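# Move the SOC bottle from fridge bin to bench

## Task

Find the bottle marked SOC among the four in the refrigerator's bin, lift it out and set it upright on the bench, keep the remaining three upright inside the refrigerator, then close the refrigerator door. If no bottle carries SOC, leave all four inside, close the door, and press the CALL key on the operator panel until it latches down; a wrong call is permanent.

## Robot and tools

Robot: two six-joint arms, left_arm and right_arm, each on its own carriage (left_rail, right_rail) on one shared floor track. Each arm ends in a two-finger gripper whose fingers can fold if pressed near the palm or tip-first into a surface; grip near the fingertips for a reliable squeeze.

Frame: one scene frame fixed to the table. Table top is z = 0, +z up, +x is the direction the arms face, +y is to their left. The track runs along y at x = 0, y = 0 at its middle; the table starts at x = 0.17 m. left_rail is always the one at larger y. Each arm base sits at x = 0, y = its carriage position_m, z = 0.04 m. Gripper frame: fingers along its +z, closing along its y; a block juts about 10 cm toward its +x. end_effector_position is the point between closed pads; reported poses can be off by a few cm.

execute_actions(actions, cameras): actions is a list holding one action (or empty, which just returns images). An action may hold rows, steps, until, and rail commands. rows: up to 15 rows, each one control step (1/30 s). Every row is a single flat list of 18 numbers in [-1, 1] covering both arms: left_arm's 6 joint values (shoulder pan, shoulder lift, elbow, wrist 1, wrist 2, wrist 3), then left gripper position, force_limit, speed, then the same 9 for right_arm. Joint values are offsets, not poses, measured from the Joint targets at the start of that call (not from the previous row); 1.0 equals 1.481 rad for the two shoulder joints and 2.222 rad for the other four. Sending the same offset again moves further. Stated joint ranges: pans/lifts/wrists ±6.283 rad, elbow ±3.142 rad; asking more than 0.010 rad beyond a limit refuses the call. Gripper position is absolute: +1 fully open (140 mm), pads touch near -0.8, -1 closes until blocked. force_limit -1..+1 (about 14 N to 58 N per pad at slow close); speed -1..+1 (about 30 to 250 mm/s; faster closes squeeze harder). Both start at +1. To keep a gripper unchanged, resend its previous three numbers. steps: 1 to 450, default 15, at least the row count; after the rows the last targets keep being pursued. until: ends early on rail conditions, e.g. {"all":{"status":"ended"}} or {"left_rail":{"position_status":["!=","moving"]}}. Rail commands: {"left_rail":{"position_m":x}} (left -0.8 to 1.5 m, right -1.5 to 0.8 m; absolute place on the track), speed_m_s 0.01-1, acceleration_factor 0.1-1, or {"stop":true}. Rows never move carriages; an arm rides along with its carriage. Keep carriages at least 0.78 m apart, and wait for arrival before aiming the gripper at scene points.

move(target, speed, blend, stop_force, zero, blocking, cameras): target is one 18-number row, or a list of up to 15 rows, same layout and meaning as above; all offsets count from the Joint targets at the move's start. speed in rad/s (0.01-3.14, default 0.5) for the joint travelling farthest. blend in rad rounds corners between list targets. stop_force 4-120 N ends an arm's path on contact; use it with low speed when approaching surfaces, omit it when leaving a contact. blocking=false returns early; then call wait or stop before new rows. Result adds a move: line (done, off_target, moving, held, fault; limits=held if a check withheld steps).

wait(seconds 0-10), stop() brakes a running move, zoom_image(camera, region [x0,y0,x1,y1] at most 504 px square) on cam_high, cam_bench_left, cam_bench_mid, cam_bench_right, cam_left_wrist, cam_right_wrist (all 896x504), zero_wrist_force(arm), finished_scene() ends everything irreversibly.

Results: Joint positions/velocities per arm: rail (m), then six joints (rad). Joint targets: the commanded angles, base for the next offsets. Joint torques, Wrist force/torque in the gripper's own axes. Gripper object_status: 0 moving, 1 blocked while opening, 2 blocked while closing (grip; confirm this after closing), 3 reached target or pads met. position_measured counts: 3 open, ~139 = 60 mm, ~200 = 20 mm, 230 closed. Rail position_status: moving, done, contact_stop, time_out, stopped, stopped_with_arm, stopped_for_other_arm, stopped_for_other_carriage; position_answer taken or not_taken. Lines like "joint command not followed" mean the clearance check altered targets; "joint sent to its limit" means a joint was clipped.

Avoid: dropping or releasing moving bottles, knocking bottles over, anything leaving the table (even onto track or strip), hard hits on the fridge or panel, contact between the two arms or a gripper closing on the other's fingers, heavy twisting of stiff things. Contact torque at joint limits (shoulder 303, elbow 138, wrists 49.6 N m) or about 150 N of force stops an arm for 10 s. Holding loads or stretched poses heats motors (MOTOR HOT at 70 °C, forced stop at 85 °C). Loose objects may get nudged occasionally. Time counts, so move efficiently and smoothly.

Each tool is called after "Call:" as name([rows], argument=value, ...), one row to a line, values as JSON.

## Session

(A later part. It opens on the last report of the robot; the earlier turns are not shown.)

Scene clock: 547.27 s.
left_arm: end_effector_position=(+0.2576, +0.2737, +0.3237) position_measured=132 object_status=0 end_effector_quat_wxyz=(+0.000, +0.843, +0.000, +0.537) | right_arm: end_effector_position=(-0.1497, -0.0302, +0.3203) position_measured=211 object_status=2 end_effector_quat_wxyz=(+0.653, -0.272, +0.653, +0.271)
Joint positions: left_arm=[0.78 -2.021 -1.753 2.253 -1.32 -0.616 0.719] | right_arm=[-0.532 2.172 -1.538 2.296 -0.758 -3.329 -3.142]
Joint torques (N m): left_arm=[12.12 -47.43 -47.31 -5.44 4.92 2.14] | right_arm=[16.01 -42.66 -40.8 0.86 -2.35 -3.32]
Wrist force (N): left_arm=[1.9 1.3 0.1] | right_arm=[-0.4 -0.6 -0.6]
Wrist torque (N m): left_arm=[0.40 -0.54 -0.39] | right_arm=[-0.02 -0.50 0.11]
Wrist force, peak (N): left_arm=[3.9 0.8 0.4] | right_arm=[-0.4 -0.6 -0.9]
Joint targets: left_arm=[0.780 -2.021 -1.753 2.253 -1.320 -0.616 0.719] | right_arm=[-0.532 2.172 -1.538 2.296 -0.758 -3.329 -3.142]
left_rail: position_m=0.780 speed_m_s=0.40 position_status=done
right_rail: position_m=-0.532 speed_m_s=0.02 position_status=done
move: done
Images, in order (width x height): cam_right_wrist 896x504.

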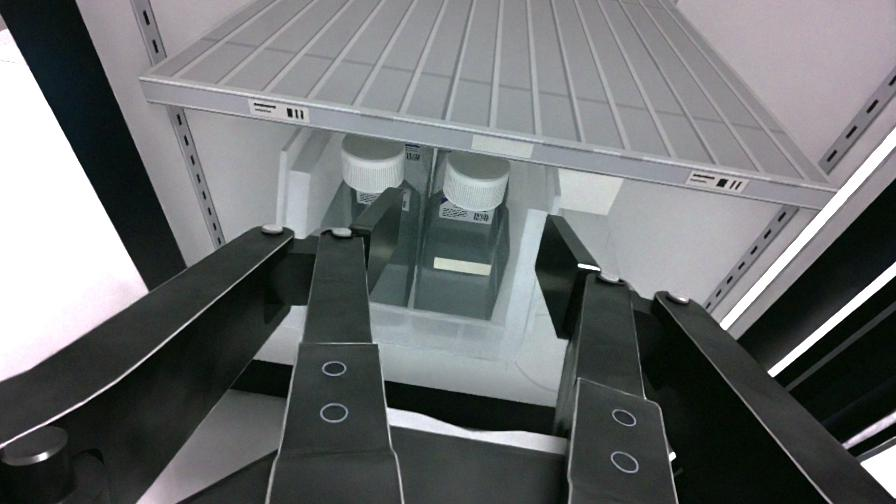

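Call:
execute_actions([
  {"left_rail":{"position_m":0.781,"speed_m_s":0.05,"acceleration_factor":0.3},"rows":[[0,0,0,0,0,0,-0.08,-1,-1,0,0,0,0,0,0,-0.98,0.5,-1]],"steps":45},
])

Call:
move([
  [0.05892,0.00926,0.02288,-0.07411,0.02535,0.05409,-0.08,-1,-1,0,0,0,0,0,0,-0.98,0.5,-1],
  [0.11995,0.02975,0.04428,-0.16642,0.04793,0.1206,-0.08,-1,-1,0,0,0,0,0,0,-0.98,0.5,-1],
], speed=0.15, blend=0.02, stop_force=12, cameras=["cam_right_wrist"])

Call:
zoom_image(camera="cam_right_wrist", region=[300, 60, 680, 400])

Scene clock: 557.10 s.
left_arm: end_effector_position=(+0.2576, +0.2746, +0.3237) position_measured=139 object_status=3 end_effector_quat_wxyz=(+0.000, +0.843, +0.000, +0.537) | right_arm: end_effector_position=(-0.1497, -0.0302, +0.3203) position_measured=211 object_status=2 end_effector_quat_wxyz=(+0.653, -0.272, +0.653, +0.271)
Joint positions: left_arm=[0.781 -2.021 -1.753 2.253 -1.32 -0.616 0.719] | right_arm=[-0.532 2.172 -1.538 2.296 -0.758 -3.329 -3.142]
Joint torques (N m): left_arm=[8.95 -42.89 -37.24 -4.32 4.99 2.12] | right_arm=[14.22 -40.9 -41.28 1.02 -1.96 -3.04]
Wrist force (N): left_arm=[1.8 1.3 0.1] | right_arm=[-0.1 -0.4 -0.5]
Wrist torque (N m): left_arm=[0.40 -0.51 -0.39] | right_arm=[0.03 -0.57 0.11]
Wrist force, peak (N): left_arm=[2.4 1.3 0.1] | right_arm=[-0.4 -0.7 -1.0]
Joint targets: left_arm=[0.781 -2.021 -1.753 2.253 -1.320 -0.616 0.719] | right_arm=[-0.532 2.172 -1.538 2.296 -0.758 -3.329 -3.142]
left_rail: position_m=0.781 speed_m_s=0.05 position_status=done
right_rail: position_m=-0.532 speed_m_s=0.02 position_status=done

Scene clock: 560.73 s.
left_arm: end_effector_position=(+0.3482, +0.2747, +0.2814) position_measured=139 object_status=3 end_effector_quat_wxyz=(+0.000, +0.843, +0.000, +0.537) | right_arm: end_effector_position=(-0.1497, -0.0302, +0.3203) position_measured=211 object_status=2 end_effector_quat_wxyz=(+0.653, -0.272, +0.653, +0.271)
Joint positions: left_arm=[0.781 -1.843 -1.709 2.351 -1.69 -0.509 0.987] | right_arm=[-0.532 2.172 -1.538 2.296 -0.758 -3.329 -3.142]
Joint torques (N m): left_arm=[13.52 -14.04 -31.86 -6.57 5.16 2.16] | right_arm=[14.16 -40.25 -40.95 1.2 -2.25 -3.07]
Wrist force (N): left_arm=[2.3 1.0 0.2] | right_arm=[-0.3 -0.5 -0.6]
Wrist torque (N m): left_arm=[0.36 -0.62 -0.39] | right_arm=[0.00 -0.56 0.11]
Wrist force, peak (N): left_arm=[2.3 1.9 0.1] | right_arm=[-0.4 -0.7 -0.8]
Joint targets: left_arm=[0.781 -1.843 -1.709 2.351 -1.690 -0.509 0.987] | right_arm=[-0.532 2.172 -1.538 2.296 -0.758 -3.329 -3.142]
left_rail: position_m=0.781 speed_m_s=0.05 position_status=done
right_rail: position_m=-0.532 speed_m_s=0.02 position_status=done
move: done
Images, in order (width x height): cam_right_wrist 896x504.

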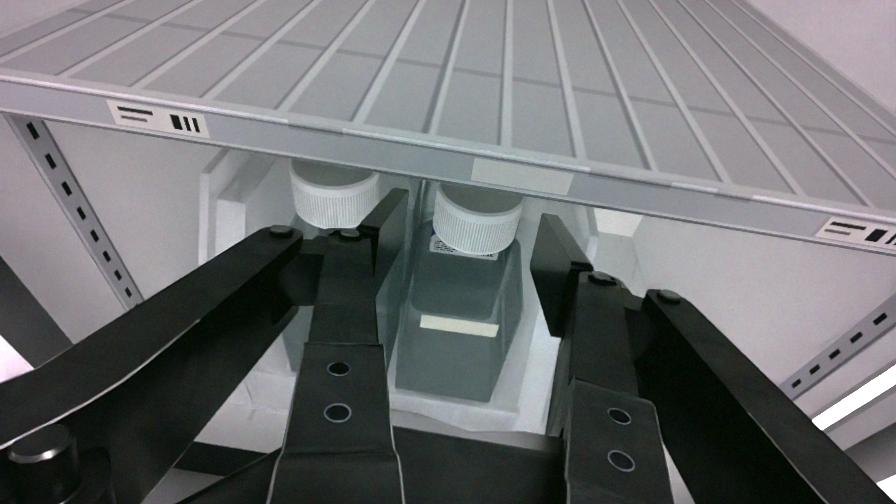

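Scaled by 1.326 from the camera's 896x504 image, which has a finer 1280x720 frame.

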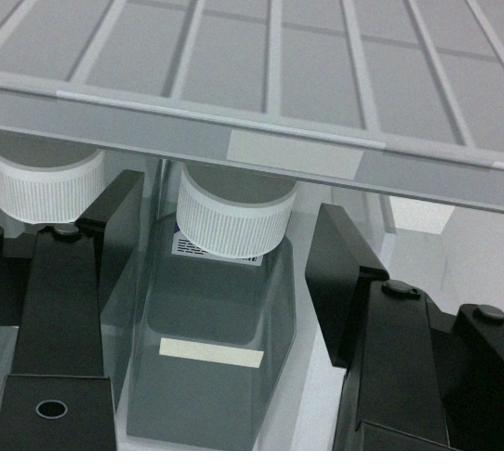

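Call:
execute_actions([
  {"left_rail":{"position_m":0.7795,"speed_m_s":0.05,"acceleration_factor":0.3},"steps":30,"until":{"left_rail":{"position_status":["!=","moving"]}}},
])

Call:
move(target=[0.06206,0.03558,0.01875,-0.11263,0.01788,0.07942,-0.08,-1,-1,0,0,0,0,0,0,-0.98,0.5,-1], speed=0.1, stop_force=8, cameras=["cam_right_wrist"])

Call:
zoom_image(camera="cam_right_wrist", region=[300, 60, 680, 400])

Scene clock: 565.90 s.
left_arm: end_effector_position=(+0.3482, +0.2733, +0.2814) position_measured=139 object_status=3 end_effector_quat_wxyz=(+0.000, +0.843, +0.000, +0.537) | right_arm: end_effector_position=(-0.1497, -0.0302, +0.3203) position_measured=211 object_status=2 end_effector_quat_wxyz=(+0.653, -0.272, +0.653, +0.271)
Joint positions: left_arm=[0.78 -1.843 -1.709 2.351 -1.69 -0.509 0.987] | right_arm=[-0.532 2.172 -1.538 2.296 -0.758 -3.329 -3.142]
Joint torques (N m): left_arm=[9.69 -16.52 -35.06 -6.8 5.44 2.41] | right_arm=[13.59 -38.38 -40.72 1.14 -1.98 -3.43]
Wrist force (N): left_arm=[2.3 1.4 0.3] | right_arm=[-0.3 -0.5 -0.6]
Wrist torque (N m): left_arm=[0.44 -0.60 -0.39] | right_arm=[0.01 -0.57 0.11]
Wrist force, peak (N): left_arm=[2.6 1.8 0.2] | right_arm=[-0.6 -0.5 -0.7]
Joint targets: left_arm=[0.779 -1.843 -1.709 2.351 -1.690 -0.509 0.987] | right_arm=[-0.532 2.172 -1.538 2.296 -0.758 -3.329 -3.142]
Tool commands: left_gripper/position=-0.08 left_gripper/force_limit=-1.0 left_gripper/speed=-1.0 right_gripper/position=-0.98 right_gripper/force_limit=+0.5 right_gripper/speed=-1.0
left_rail: position_m=0.780 position_m_goal=0.779 speed_m_s=0.05 position_status=done
right_rail: position_m=-0.532 speed_m_s=0.02 position_status=done

Scene clock: 569.50 s.
left_arm: end_effector_position=(+0.3935, +0.2733, +0.2603) position_measured=139 object_status=3 end_effector_quat_wxyz=(+0.000, +0.843, +0.000, +0.537) | right_arm: end_effector_position=(-0.1497, -0.0302, +0.3203) position_measured=211 object_status=2 end_effector_quat_wxyz=(+0.653, -0.272, +0.653, +0.271)
Joint positions: left_arm=[0.779 -1.751 -1.656 2.393 -1.94 -0.47 1.163] | right_arm=[-0.532 2.172 -1.538 2.296 -0.758 -3.329 -3.142]
Joint torques (N m): left_arm=[12.29 -14.35 -29.57 -7.37 5.93 2.09] | right_arm=[13.1 -37.53 -40.42 1.23 -2.1 -3.54]
Wrist force (N): left_arm=[2.1 1.0 0.2] | right_arm=[-0.2 -0.3 -0.6]
Wrist torque (N m): left_arm=[0.33 -0.56 -0.38] | right_arm=[0.04 -0.58 0.11]
Wrist force, peak (N): left_arm=[2.4 1.8 0.0] | right_arm=[0.2 -0.7 -0.7]
Joint targets: left_arm=[0.779 -1.751 -1.656 2.393 -1.940 -0.470 1.163] | right_arm=[-0.532 2.172 -1.538 2.296 -0.758 -3.329 -3.142]
left_rail: position_m=0.779 speed_m_s=0.05 position_status=done
right_rail: position_m=-0.532 speed_m_s=0.02 position_status=done
move: done
Images, in order (width x height): cam_right_wrist 896x504.

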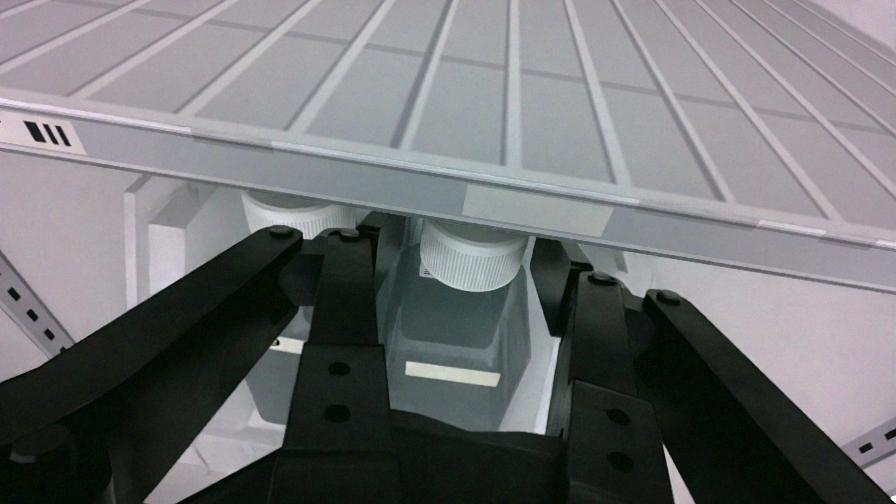

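Scaled by 1.326 from the camera's 896x504 image, which has a finer 1280x720 frame.

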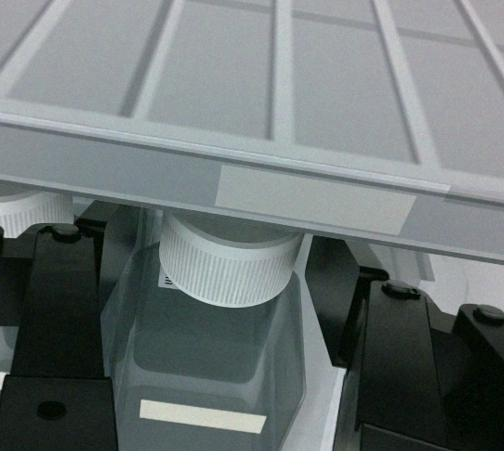

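Call:
move(target=[0.00737,0.00504,0.00213,-0.01455,0.00173,0.01019,-0.08,-1,-1,0,0,0,0,0,0,-0.98,0.5,-1], speed=0.06, stop_force=8)

Call:
execute_actions([
  {"rows":[[0,0,0,0,0,0,-1,0,-1,0,0,0,0,0,0,-0.98,0.5,-1]],"steps":60},
], cameras=["cam_right_wrist"])

Call:
zoom_image(camera="cam_right_wrist", region=[300, 60, 680, 400])

Scene clock: 582.30 s.
left_arm: end_effector_position=(+0.3989, +0.2736, +0.2578) position_measured=139 object_status=3 end_effector_quat_wxyz=(+0.000, +0.843, +0.000, +0.537) | right_arm: end_effector_position=(-0.1497, -0.0302, +0.3203) position_measured=211 object_status=2 end_effector_quat_wxyz=(+0.653, -0.272, +0.653, +0.271)
Joint positions: left_arm=[0.779 -1.74 -1.649 2.398 -1.973 -0.466 1.186] | right_arm=[-0.532 2.172 -1.538 2.296 -0.758 -3.329 -3.142]
Joint torques (N m): left_arm=[12.2 -14.42 -28.1 -7.16 5.64 2.66] | right_arm=[12.36 -34.33 -40.74 1.42 -1.84 -3.35]
Wrist force (N): left_arm=[2.3 1.4 0.0] | right_arm=[-0.4 -0.1 -0.5]
Wrist torque (N m): left_arm=[0.43 -0.61 -0.39] | right_arm=[0.10 -0.53 0.10]
Wrist force, peak (N): left_arm=[2.3 1.6 0.0] | right_arm=[-0.1 -0.7 -0.9]
Joint targets: left_arm=[0.779 -1.740 -1.649 2.398 -1.973 -0.466 1.186] | right_arm=[-0.532 2.172 -1.538 2.296 -0.758 -3.329 -3.142]
left_rail: position_m=0.779 speed_m_s=0.05 position_status=done
right_rail: position_m=-0.532 speed_m_s=0.02 position_status=done
move: done

Scene clock: 584.50 s.
left_arm: end_effector_position=(+0.3989, +0.2736, +0.2578) position_measured=161 object_status=2 end_effector_quat_wxyz=(+0.000, +0.843, +0.000, +0.537) | right_arm: end_effector_position=(-0.1497, -0.0302, +0.3203) position_measured=211 object_status=2 end_effector_quat_wxyz=(+0.653, -0.272, +0.653, +0.271)
Joint positions: left_arm=[0.779 -1.74 -1.649 2.398 -1.973 -0.466 1.186] | right_arm=[-0.532 2.172 -1.538 2.296 -0.758 -3.329 -3.142]
Joint torques (N m): left_arm=[0.14 -22.91 -39.86 -3.91 1.99 1.81] | right_arm=[12.99 -34.51 -41.12 1.55 -1.66 -3.16]
Wrist force (N): left_arm=[5.1 -0.6 -3.1] | right_arm=[0.4 -0.8 -0.7]
Wrist torque (N m): left_arm=[0.40 -0.60 -0.35] | right_arm=[0.01 -0.54 0.11]
Wrist force, peak (N): left_arm=[5.1 -0.6 -3.1] | right_arm=[0.5 -1.1 -0.7]
Joint targets: left_arm=[0.779 -1.740 -1.649 2.398 -1.973 -0.466 1.186] | right_arm=[-0.532 2.172 -1.538 2.296 -0.758 -3.329 -3.142]
left_rail: position_m=0.779 speed_m_s=0.05 position_status=done
right_rail: position_m=-0.532 speed_m_s=0.02 position_status=done
Images, in order (width x height): cam_right_wrist 896x504.

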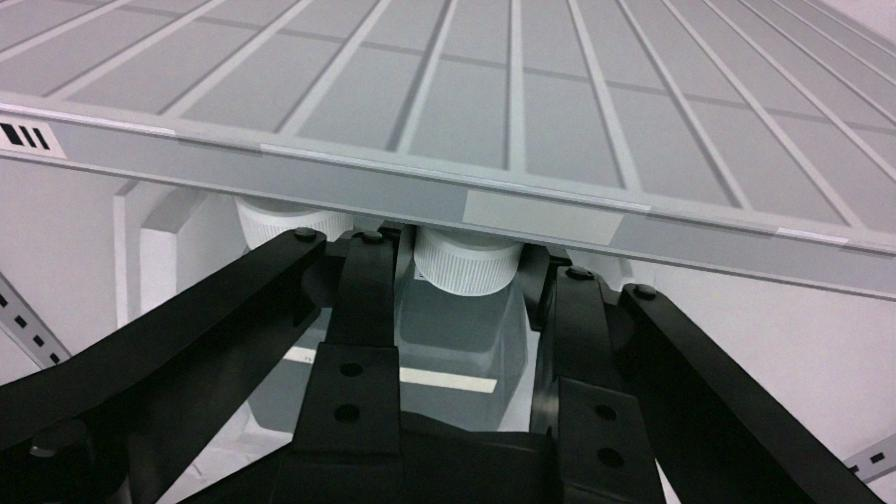

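Scaled by 1.326 from the camera's 896x504 image, which has a finer 1280x720 frame.

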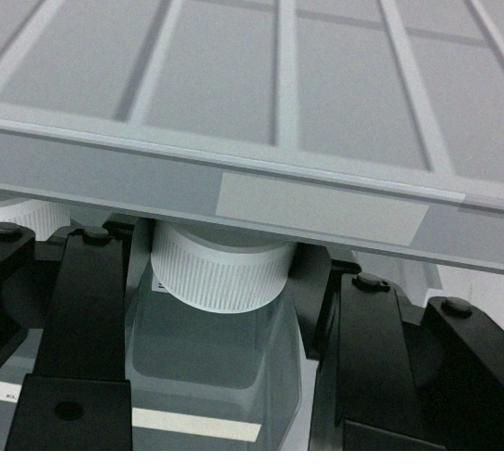

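Call:
execute_actions([
  {"rows":[[0,0,0,0,0,0,-0.98,0.6,-1,0,0,0,0,0,0,-0.98,0.5,-1]],"steps":30},
])

Call:
move([
  [-0.03806,0.00939,-0.00326,0.089,0.02378,-0.09306,-0.98,0.6,-1,0,0,0,0,0,0,-0.98,0.5,-1],
  [-0.07228,0.03074,-0.01316,0.19414,0.03941,-0.20099,-0.98,0.6,-1,0,0,0,0,0,0,-0.98,0.5,-1],
], speed=0.15, blend=0.02, stop_force=20, cameras=["cam_right_wrist","cam_left_wrist"])

Scene clock: 609.40 s.
left_arm: end_effector_position=(+0.3989, +0.2736, +0.2578) position_measured=162 object_status=2 end_effector_quat_wxyz=(+0.000, +0.843, +0.000, +0.537) | right_arm: end_effector_position=(-0.1497, -0.0302, +0.3203) position_measured=211 object_status=2 end_effector_quat_wxyz=(+0.653, -0.272, +0.653, +0.271)
Joint positions: left_arm=[0.78 -1.74 -1.649 2.398 -1.973 -0.466 1.186] | right_arm=[-0.532 2.172 -1.538 2.296 -0.758 -3.329 -3.142]
Joint torques (N m): left_arm=[-2.71 -48.4 -41.14 -1.12 -0.15 -2.09] | right_arm=[12.38 -30.48 -41.34 1.75 -1.66 -3.4]
Wrist force (N): left_arm=[5.7 -1.1 -3.5] | right_arm=[0.6 -1.1 -0.5]
Wrist torque (N m): left_arm=[0.36 -0.56 -0.35] | right_arm=[-0.06 -0.52 0.11]
Wrist force, peak (N): left_arm=[5.7 -0.4 -3.7] | right_arm=[0.8 -1.0 -0.8]
Joint targets: left_arm=[0.779 -1.740 -1.649 2.398 -1.973 -0.466 1.186] | right_arm=[-0.532 2.172 -1.538 2.296 -0.758 -3.329 -3.142]
left_rail: position_m=0.780 position_m_goal=0.779 speed_m_s=0.05 position_status=done
right_rail: position_m=-0.532 speed_m_s=0.02 position_status=done

Scene clock: 613.40 s.
left_arm: end_effector_position=(+0.3666, +0.2738, +0.2635) position_measured=162 object_status=2 end_effector_quat_wxyz=(+0.000, +0.793, +0.000, +0.609) | right_arm: end_effector_position=(-0.1497, -0.0302, +0.3203) position_measured=211 object_status=2 end_effector_quat_wxyz=(+0.653, -0.272, +0.653, +0.271)
Joint positions: left_arm=[0.78 -1.847 -1.603 2.369 -1.541 -0.378 0.739] | right_arm=[-0.532 2.172 -1.538 2.296 -0.758 -3.329 -3.142]
Joint torques (N m): left_arm=[-10.18 -20.76 -42.6 1.13 6.35 -2.9] | right_arm=[12.97 -31.01 -40.9 1.9 -1.64 -3.16]
Wrist force (N): left_arm=[-1.8 1.0 1.3] | right_arm=[-0.6 -0.3 -1.0]
Wrist torque (N m): left_arm=[0.40 -0.62 -0.18] | right_arm=[0.06 -0.54 0.11]
Wrist force, peak (N): left_arm=[5.8 -0.6 -3.5] | right_arm=[-0.7 -0.5 -1.2]
Joint targets: left_arm=[0.779 -1.847 -1.603 2.369 -1.541 -0.378 0.739] | right_arm=[-0.532 2.172 -1.538 2.296 -0.758 -3.329 -3.142]
left_rail: position_m=0.780 position_m_goal=0.779 speed_m_s=0.05 position_status=done
right_rail: position_m=-0.532 speed_m_s=0.02 position_status=done
move: done
Images, in order (width x height): cam_left_wrist 896x504, cam_right_wrist 896x504.

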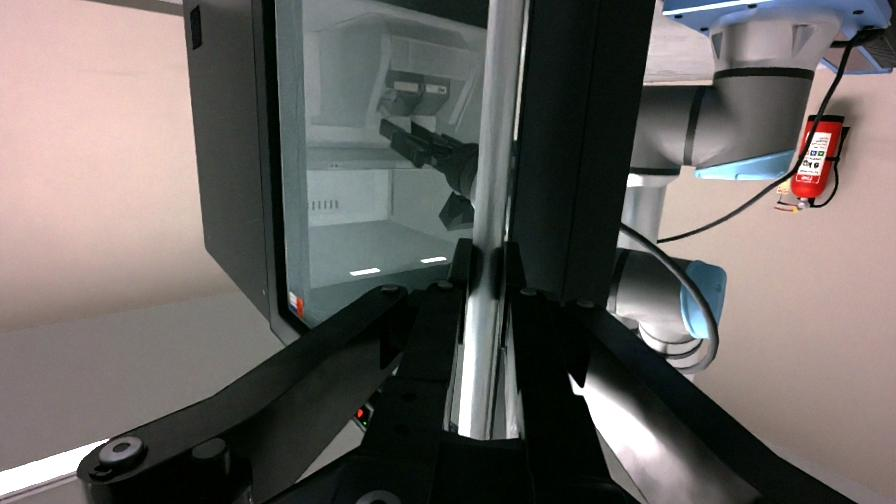

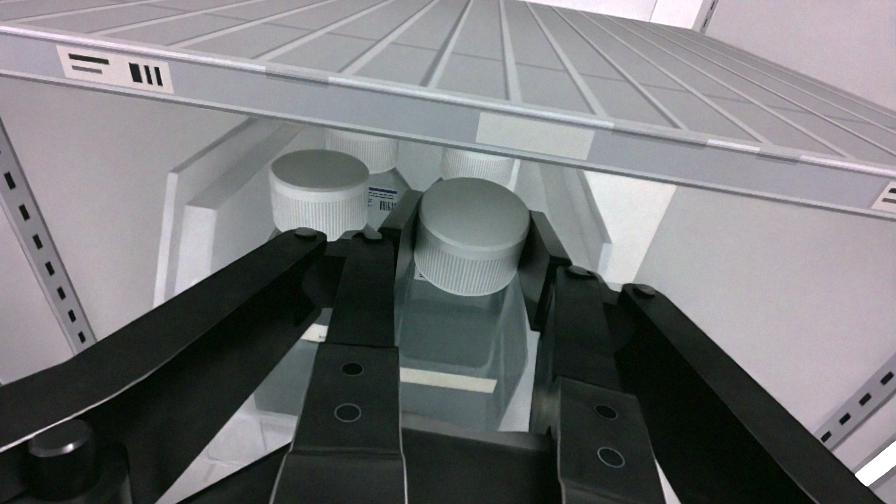

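Call:
move([
  [-0.04704,0.08641,-0.02924,0.20726,0.00982,-0.22602,-0.98,0.6,-1,0,0,0,0,0,0,-0.98,0.5,-1],
  [-0.07358,0.20392,-0.05923,0.37532,-0.00736,-0.42786,-0.98,0.6,-1,0,0,0,0,0,0,-0.98,0.5,-1],
], speed=0.2, blend=0.03, stop_force=20, cameras=["cam_right_wrist","cam_left_wrist"])

Scene clock: 621.73 s.
left_arm: end_effector_position=(+0.3221, +0.2738, +0.2641) position_measured=162 object_status=2 end_effector_quat_wxyz=(+0.000, +0.676, +0.000, +0.737) | right_arm: end_effector_position=(-0.1497, -0.0302, +0.3203) position_measured=211 object_status=2 end_effector_quat_wxyz=(+0.653, -0.272, +0.653, +0.271)
Joint positions: left_arm=[0.78 -1.956 -1.301 2.237 -0.707 -0.395 -0.212] | right_arm=[-0.532 2.172 -1.538 2.296 -0.758 -3.329 -3.142]
Joint torques (N m): left_arm=[-7.33 -37.41 -30.72 6.06 -4.16 -3.3] | right_arm=[12.06 -28 -40.92 1.78 -1.58 -3.33]
Wrist force (N): left_arm=[-2.8 1.5 0.2] | right_arm=[-0.4 -0.4 -0.9]
Wrist torque (N m): left_arm=[0.63 -0.53 -0.18] | right_arm=[0.03 -0.57 0.11]
Wrist force, peak (N): left_arm=[-2.7 2.3 0.7] | right_arm=[-0.7 -0.4 -1.2]
Joint targets: left_arm=[0.779 -1.956 -1.301 2.237 -0.707 -0.395 -0.212] | right_arm=[-0.532 2.172 -1.538 2.296 -0.758 -3.329 -3.142]
left_rail: position_m=0.780 position_m_goal=0.779 speed_m_s=0.05 position_status=done
right_rail: position_m=-0.532 speed_m_s=0.02 position_status=done
move: done
Images, in order (width x height): cam_left_wrist 896x504, cam_right_wrist 896x504.

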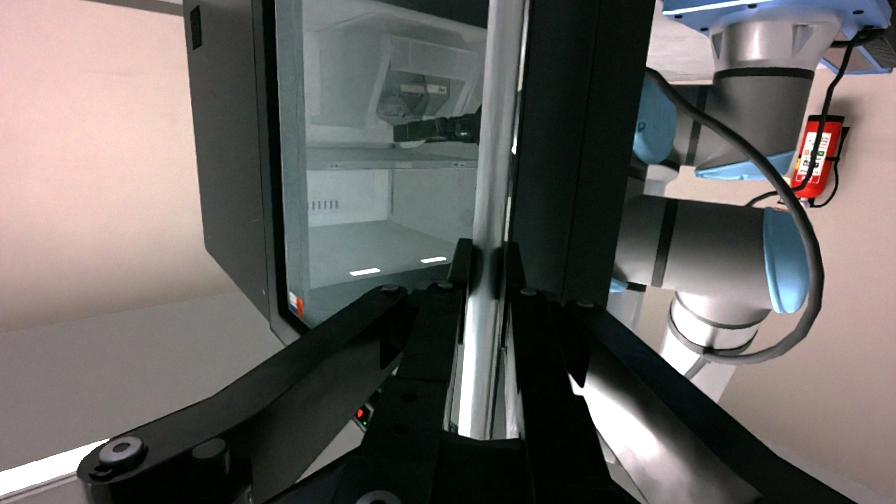

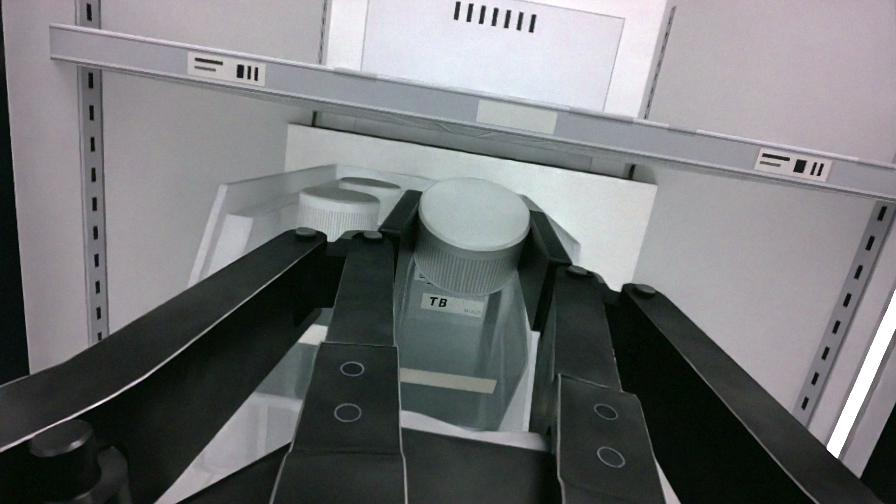

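Call:
zoom_image(camera="cam_right_wrist", region=[380, 240, 560, 440])

Scaled by 2.520 from the camera's 896x504 image, which has a finer 1280x720 frame.

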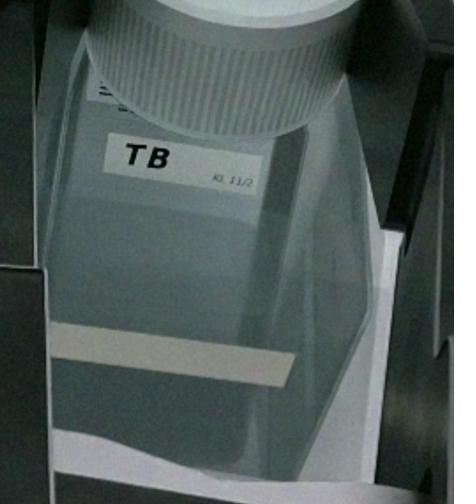

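Call:
move([
  [-0.01047,0.12165,-0.02288,0.1096,-0.03608,-0.1514,-0.98,0.6,-1,0,0,0,0,0,0,-0.98,0.5,-1],
  [-0.00196,0.23321,-0.04293,0.18454,-0.0814,-0.26548,-0.98,0.6,-1,0,0,0,0,0,0,-0.98,0.5,-1],
], speed=0.2, blend=0.03, stop_force=20, cameras=["cam_right_wrist","cam_left_wrist"])

Scene clock: 629.57 s.
left_arm: end_effector_position=(+0.2900, +0.2738, +0.2597) position_measured=162 object_status=2 end_effector_quat_wxyz=(+0.000, +0.537, +0.000, +0.843) | right_arm: end_effector_position=(-0.1497, -0.0302, +0.3203) position_measured=211 object_status=2 end_effector_quat_wxyz=(+0.653, -0.272, +0.653, +0.271)
Joint positions: left_arm=[0.78 -1.959 -0.956 2.142 -0.297 -0.576 -0.801] | right_arm=[-0.532 2.172 -1.538 2.296 -0.758 -3.329 -3.142]
Joint torques (N m): left_arm=[11.47 -50.48 -19.15 9.28 -6.79 -3.13] | right_arm=[11.67 -26.97 -40.15 1.93 -1.48 -3.14]
Wrist force (N): left_arm=[-2.4 1.4 0.2] | right_arm=[0.2 -0.3 -1.2]
Wrist torque (N m): left_arm=[0.70 -0.41 -0.14] | right_arm=[0.03 -0.57 0.11]
Wrist force, peak (N): left_arm=[-2.7 1.7 2.5] | right_arm=[0.5 0.2 -1.8]
Joint targets: left_arm=[0.779 -1.959 -0.956 2.142 -0.297 -0.576 -0.801] | right_arm=[-0.532 2.172 -1.538 2.296 -0.758 -3.329 -3.142]
left_rail: position_m=0.780 position_m_goal=0.779 speed_m_s=0.05 position_status=done
right_rail: position_m=-0.532 speed_m_s=0.02 position_status=done
move: done
Images, in order (width x height): cam_left_wrist 896x504, cam_right_wrist 896x504.

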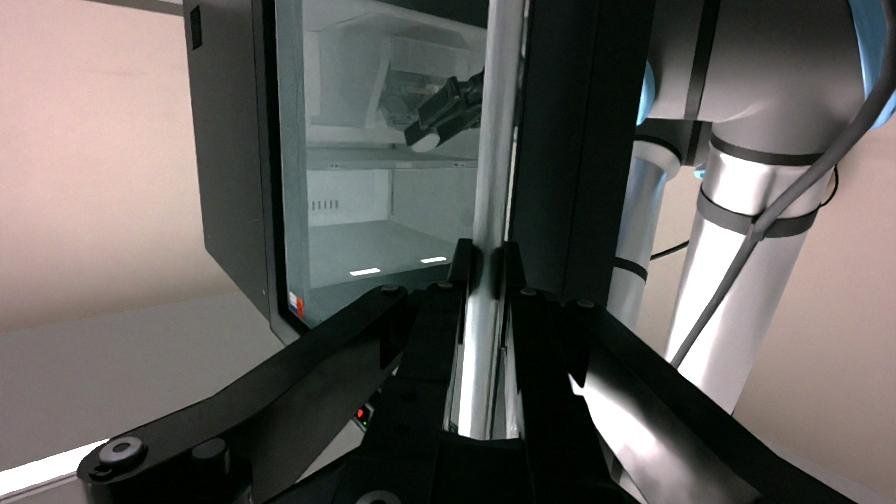

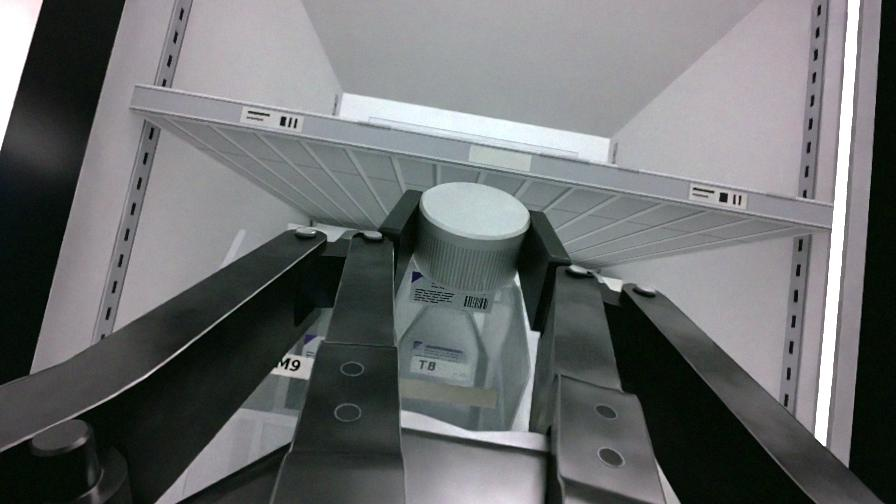

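Call:
move([
  [-0.04461,-0.04434,0.00336,-0.00671,-0.01959,0.03978,-0.98,0.6,-1,0,0,0,0,0,0,-0.98,0.5,-1],
  [-0.08747,-0.0842,0.00216,-0.00601,-0.03983,0.07355,-0.98,0.6,-1,0,0,0,0,0,0,-0.98,0.5,-1],
], speed=0.12, blend=0.01, stop_force=20, cameras=["cam_right_wrist","cam_left_wrist"])

Scene clock: 635.07 s.
left_arm: end_effector_position=(+0.2210, +0.2738, +0.3176) position_measured=162 object_status=2 end_effector_quat_wxyz=(+0.000, +0.537, +0.000, +0.843) | right_arm: end_effector_position=(-0.1497, -0.0302, +0.3203) position_measured=211 object_status=2 end_effector_quat_wxyz=(+0.653, -0.272, +0.653, +0.271)
Joint positions: left_arm=[0.78 -2.089 -1.081 2.146 -0.311 -0.664 -0.638] | right_arm=[-0.532 2.172 -1.538 2.296 -0.758 -3.329 -3.142]
Joint torques (N m): left_arm=[-7.4 -86.28 -23.59 9.13 -5.52 2.23] | right_arm=[11.12 -25.48 -40.48 1.99 -1.27 -3.13]
Wrist force (N): left_arm=[-2.4 1.6 -0.5] | right_arm=[0.1 -0.1 -0.9]
Wrist torque (N m): left_arm=[0.73 -0.25 -0.37] | right_arm=[0.07 -0.50 0.11]
Wrist force, peak (N): left_arm=[-3.5 1.5 3.4] | right_arm=[0.3 0.4 -1.7]
Joint targets: left_arm=[0.779 -2.089 -1.081 2.146 -0.311 -0.664 -0.638] | right_arm=[-0.532 2.172 -1.538 2.296 -0.758 -3.329 -3.142]
left_rail: position_m=0.780 position_m_goal=0.779 speed_m_s=0.05 position_status=done
right_rail: position_m=-0.532 speed_m_s=0.02 position_status=done
move: done
Images, in order (width x height): cam_left_wrist 896x504, cam_right_wrist 896x504.

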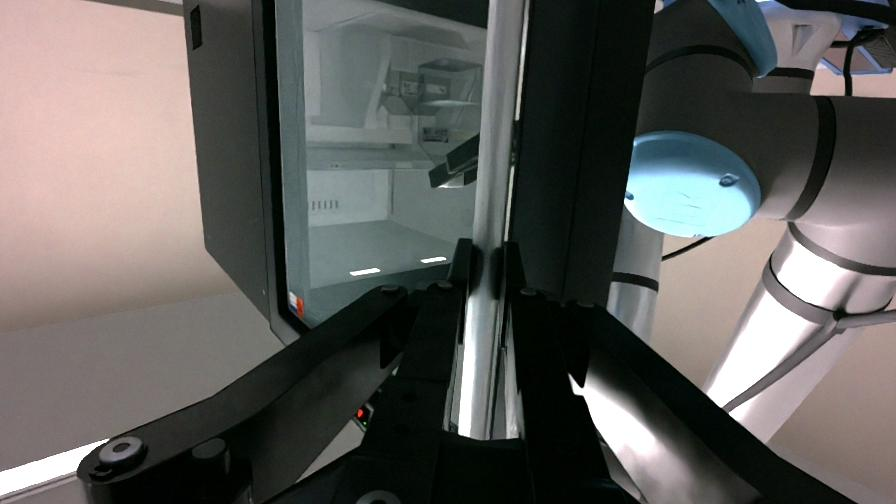

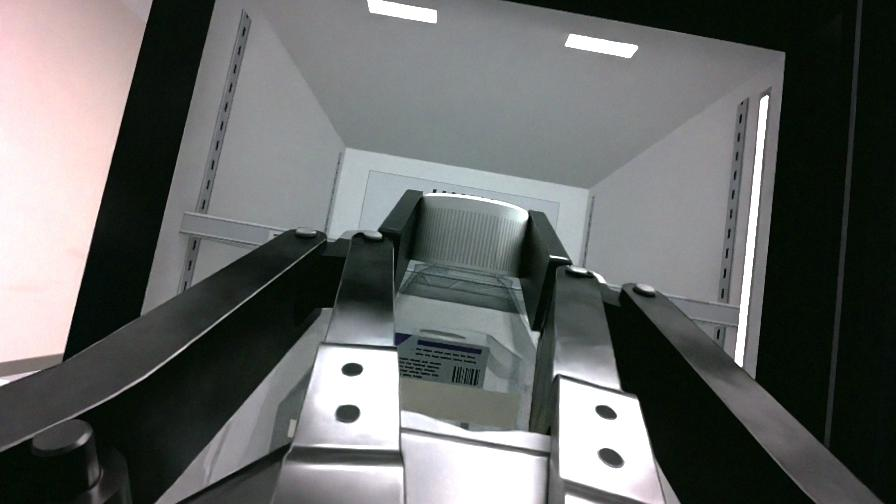

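Call:
zoom_image(camera="cam_right_wrist", region=[380, 180, 560, 440])

Call:
zoom_image(camera="cam_left_wrist", region=[360, 20, 500, 220])

Scaled by 1.938 from the camera's 896x504 image, which has a finer 1280x720 frame.

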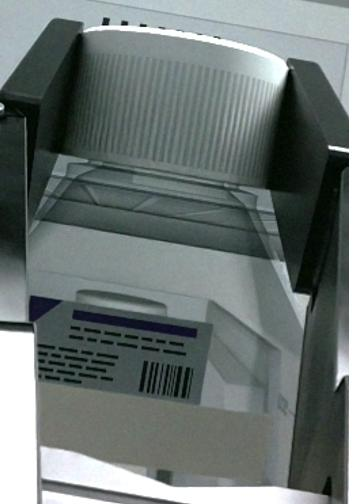

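Scaled by 2.520 from the camera's 896x504 image, which has a finer 1280x720 frame.

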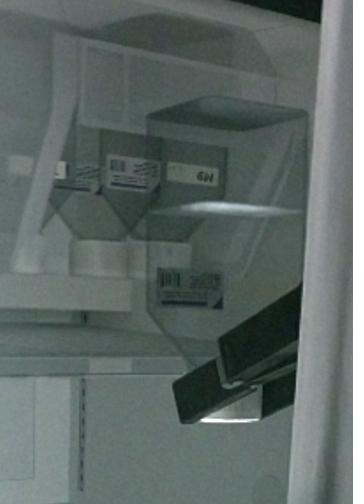

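Call:
zoom_image(camera="cam_right_wrist", region=[390, 330, 560, 440])

Scaled by 2.965 from the camera's 896x504 image, which has a finer 1280x720 frame.

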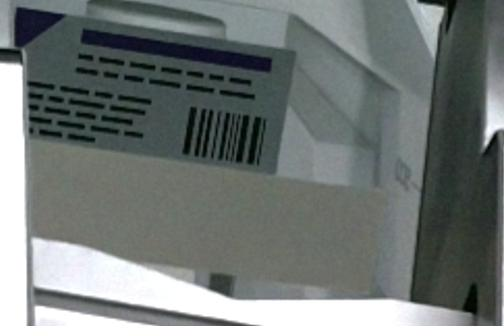

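Call:
zoom_image(camera="cam_left_wrist", region=[400, 50, 490, 190])

Scaled by 3.600 from the camera's 896x504 image, which has a finer 1280x720 frame.

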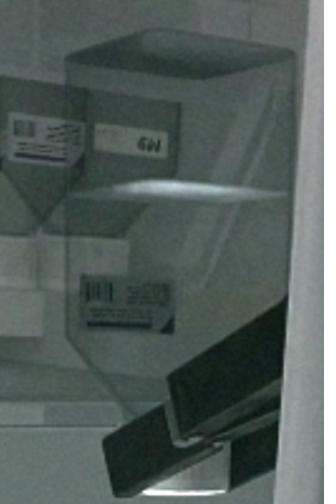

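Call:
move([
  [-0.0866,-0.24707,-0.02341,-0.15185,0.00809,0.28712,-0.98,0.6,-1,0,0,0,0,0,0,-0.98,0.5,-1],
  [0.09949,-0.46151,-0.02206,-0.53376,-0.05009,0.74925,-0.98,0.6,-1,0,0,0,0,0,0,-0.98,0.5,-1],
], speed=0.3, blend=0.05, cameras=["cam_right_wrist","cam_left_wrist"])

Scene clock: 675.83 s.
left_arm: end_effector_position=(+0.2305, +0.2202, +0.3687) position_measured=162 object_status=2 end_effector_quat_wxyz=(+0.000, +0.906, +0.000, +0.423) | right_arm: end_effector_position=(-0.1497, -0.0302, +0.3203) position_measured=211 object_status=2 end_effector_quat_wxyz=(+0.653, -0.272, +0.653, +0.271)
Joint positions: left_arm=[0.78 -1.941 -1.764 2.097 -1.496 -0.775 1.026] | right_arm=[-0.532 2.172 -1.538 2.296 -0.758 -3.329 -3.142]
Joint torques (N m): left_arm=[14.06 -52.56 -39.49 -7.03 -0.03 2.06] | right_arm=[9.87 -25.99 -41.1 2.29 -1.11 -3.27]
Wrist force (N): left_arm=[-0.5 0.7 2.9] | right_arm=[0.5 -0.5 -1.1]
Wrist torque (N m): left_arm=[0.21 -0.51 -0.37] | right_arm=[-0.02 -0.60 0.11]
Wrist force, peak (N): left_arm=[-3.1 1.7 -0.4] | right_arm=[0.3 -0.2 -1.4]
Joint targets: left_arm=[0.779 -1.941 -1.764 2.097 -1.497 -0.775 1.027] | right_arm=[-0.532 2.172 -1.538 2.296 -0.758 -3.329 -3.142]
left_rail: position_m=0.780 position_m_goal=0.779 speed_m_s=0.05 position_status=done
right_rail: position_m=-0.532 speed_m_s=0.02 position_status=done
move: done
Images, in order (width x height): cam_left_wrist 896x504, cam_right_wrist 896x504.

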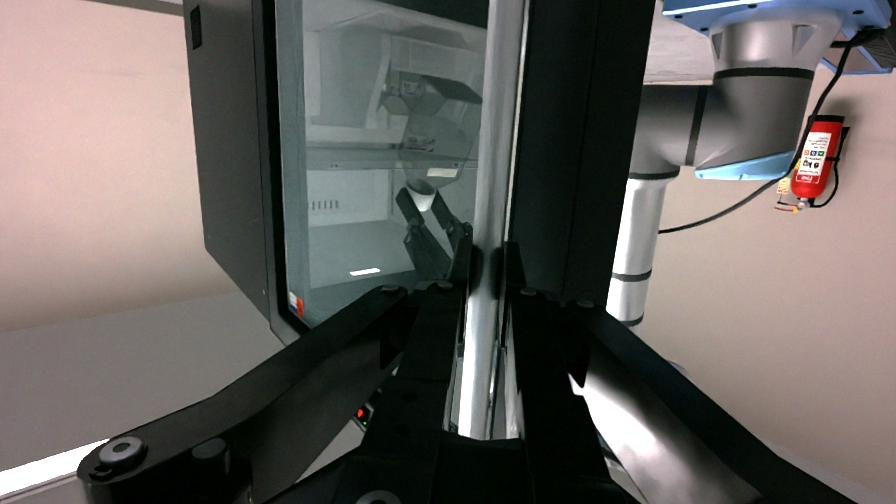

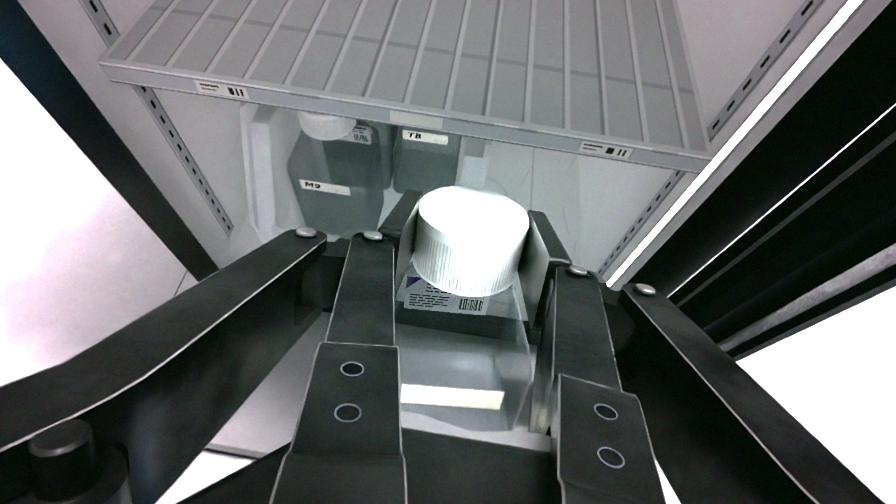

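Call:
execute_actions(actions=[], cameras=["cam_right_wrist", "cam_left_wrist", "cam_bench_left"])

Scene clock: 687.17 s.
left_arm: end_effector_position=(+0.2305, +0.2201, +0.3687) position_measured=162 object_status=2 end_effector_quat_wxyz=(+0.000, +0.906, +0.000, +0.423) | right_arm: end_effector_position=(-0.1497, -0.0302, +0.3203) position_measured=211 object_status=2 end_effector_quat_wxyz=(+0.653, -0.272, +0.653, +0.271)
Joint positions: left_arm=[0.78 -1.941 -1.764 2.097 -1.497 -0.775 1.027] | right_arm=[-0.532 2.172 -1.538 2.296 -0.758 -3.329 -3.142]
Joint velocities: within noise
Joint torques (N m): left_arm=[11.2 -53.34 -41.83 -7.14 0.09 2.42] | right_arm=[9.61 -25.69 -40.65 2.55 -0.91 -3.26]
Wrist force (N): left_arm=[-0.3 1.1 2.6] | right_arm=[0.0 -0.2 -1.2]
Wrist torque (N m): left_arm=[0.32 -0.56 -0.37] | right_arm=[0.06 -0.49 0.11]
Wrist force, peak (N): left_arm=[-0.7 1.4 2.9] | right_arm=[0.5 -0.4 -1.2]
Joint targets: left_arm=[0.779 -1.941 -1.764 2.097 -1.497 -0.775 1.027] | right_arm=[-0.532 2.172 -1.538 2.296 -0.758 -3.329 -3.142]
Tool commands: left_gripper/position=-0.98 left_gripper/force_limit=+0.6 left_gripper/speed=-1.0 right_gripper/position=-0.98 right_gripper/force_limit=+0.5 right_gripper/speed=-1.0
left_rail: position_m=0.780 position_m_goal=0.779 speed_m_s=0.05 position_status=done
right_rail: position_m=-0.532 speed_m_s=0.02 position_status=done
Images, in order (width x height): cam_bench_left 896x504, cam_left_wrist 896x504, cam_right_wrist 896x504.

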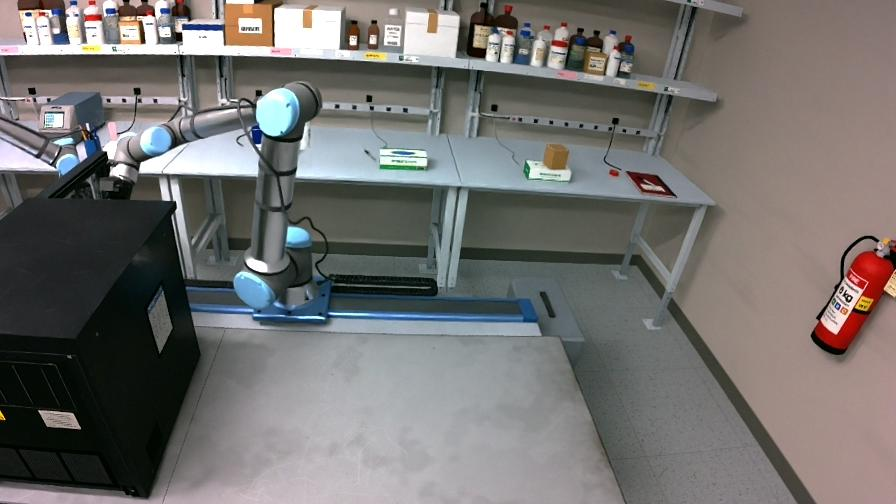

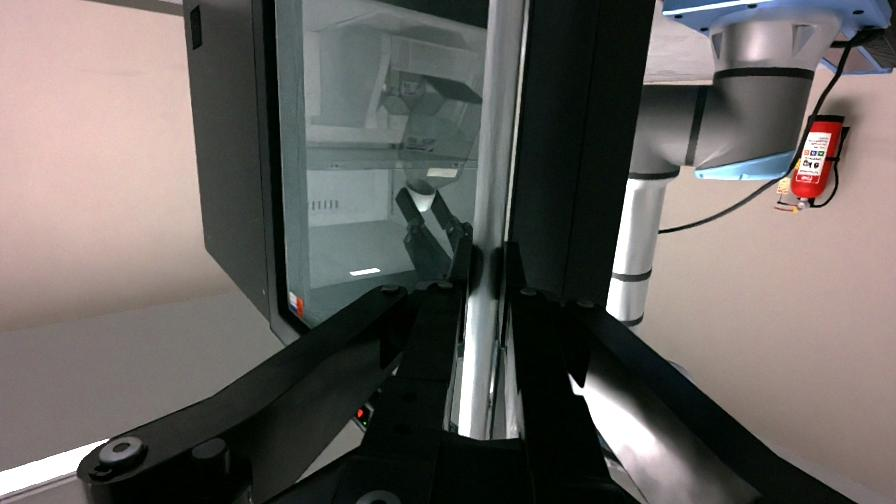

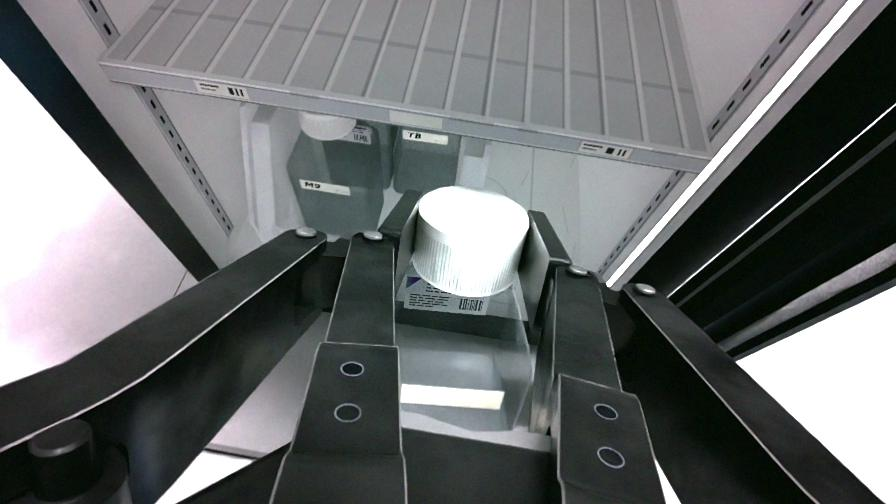

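Call:
zoom_image(camera="cam_right_wrist", region=[270, 100, 490, 224])

Call:
zoom_image(camera="cam_right_wrist", region=[380, 260, 560, 430])

Scaled by 2.291 from the camera's 896x504 image, which has a finer 1280x720 frame.

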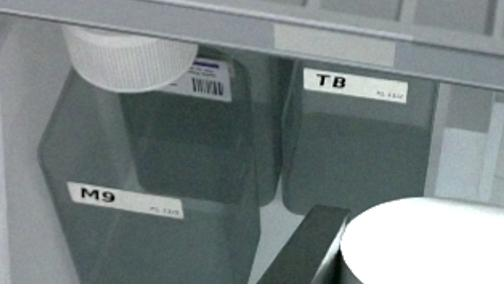

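Scaled by 2.800 from the camera's 896x504 image, which has a finer 1280x720 frame.

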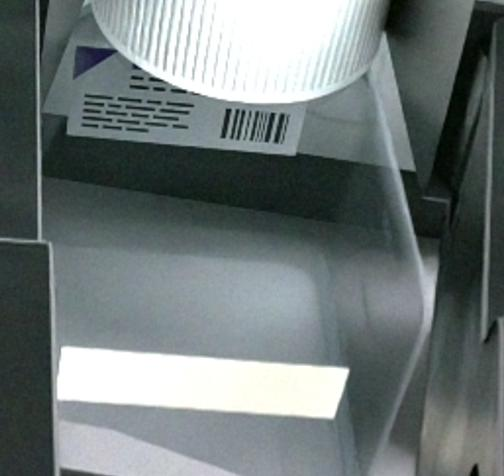

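Call:
move(target=[-0.18644, 0.21447, -0.00135, 0.38225, 0.05792, -0.4622, -0.98, 0.6, -1, 0, 0, 0, 0, 0, 0, -0.98, 0.5, -1], speed=0.4, cameras=["cam_right_wrist"])

Scene clock: 729.43 s.
left_arm: end_effector_position=(+0.1593, +0.2503, +0.3640) position_measured=162 object_status=2 end_effector_quat_wxyz=(+0.000, +0.707, +0.000, +0.707) | right_arm: end_effector_position=(-0.1497, -0.0302, +0.3203) position_measured=211 object_status=2 end_effector_quat_wxyz=(+0.653, -0.272, +0.653, +0.271)
Joint positions: left_arm=[0.779 -2.217 -1.447 2.094 -0.648 -0.647 0] | right_arm=[-0.532 2.172 -1.538 2.296 -0.758 -3.329 -3.142]
Joint torques (N m): left_arm=[-9.1 -34.1 -40.95 5.48 2.51 -2.71] | right_arm=[10.47 -25.23 -40.25 2.44 -0.79 -3.41]
Wrist force (N): left_arm=[-2.3 1.4 0.6] | right_arm=[0.2 -0.4 -1.1]
Wrist torque (N m): left_arm=[0.57 -0.54 -0.18] | right_arm=[0.02 -0.58 0.11]
Wrist force, peak (N): left_arm=[-0.7 1.3 3.0] | right_arm=[0.4 -0.6 -1.3]
Joint targets: left_arm=[0.779 -2.217 -1.447 2.094 -0.647 -0.647 0.000] | right_arm=[-0.532 2.172 -1.538 2.296 -0.758 -3.329 -3.142]
left_rail: position_m=0.779 speed_m_s=0.05 position_status=done
right_rail: position_m=-0.532 speed_m_s=0.02 position_status=done
move: done
Images, in order (width x height): cam_right_wrist 896x504.

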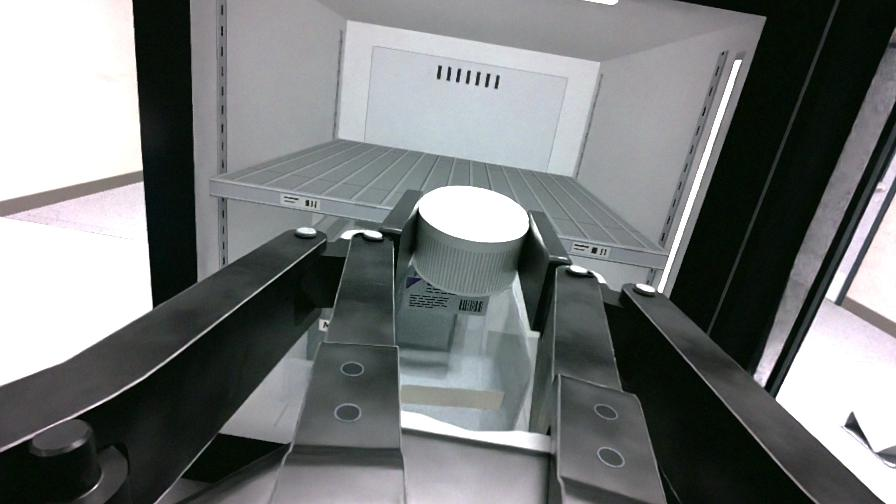

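Call:
zoom_image(camera="cam_right_wrist", region=[380, 250, 560, 440])

Scaled by 2.653 from the camera's 896x504 image, which has a finer 1280x720 frame.

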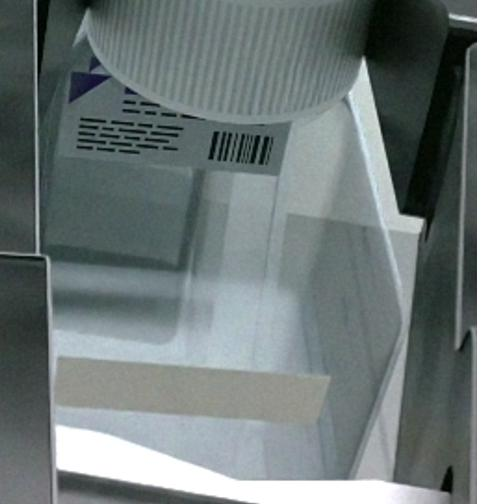

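Call:
execute_actions([
  {"left_rail": {"position_m": 1.2, "speed_m_s": 0.2, "acceleration_factor": 0.2}, "steps": 240, "until": {"left_rail": {"position_status": ["!=", "moving"]}}},
])

Scene clock: 740.43 s.
left_arm: end_effector_position=(+0.1593, +0.6707, +0.3640) position_measured=162 object_status=2 end_effector_quat_wxyz=(+0.000, +0.707, +0.000, +0.707) | right_arm: end_effector_position=(-0.1497, -0.0302, +0.3203) position_measured=211 object_status=2 end_effector_quat_wxyz=(+0.653, -0.272, +0.653, +0.271)
Joint positions: left_arm=[1.2 -2.217 -1.446 2.094 -0.647 -0.647 0] | right_arm=[-0.532 2.172 -1.538 2.296 -0.758 -3.329 -3.142]
Joint torques (N m): left_arm=[-2.43 -59.51 -27.67 4.69 -1.43 -2.82] | right_arm=[9.89 -26.24 -41.11 2.35 -0.61 -3.49]
Wrist force (N): left_arm=[-2.1 1.5 0.7] | right_arm=[0.4 -0.7 -1.2]
Wrist torque (N m): left_arm=[0.60 -0.58 -0.18] | right_arm=[-0.03 -0.60 0.11]
Wrist force, peak (N): left_arm=[-2.7 2.0 0.5] | right_arm=[0.3 -0.5 -1.4]
Joint targets: left_arm=[1.200 -2.217 -1.447 2.094 -0.647 -0.647 0.000] | right_arm=[-0.532 2.172 -1.538 2.296 -0.758 -3.329 -3.142]
Tool commands: left_gripper/position=-0.98 left_gripper/force_limit=+0.6 left_gripper/speed=-1.0 right_gripper/position=-0.98 right_gripper/force_limit=+0.5 right_gripper/speed=-1.0
left_rail: position_m=1.200 speed_m_s=0.20 position_status=done
right_rail: position_m=-0.532 speed_m_s=0.02 position_status=done


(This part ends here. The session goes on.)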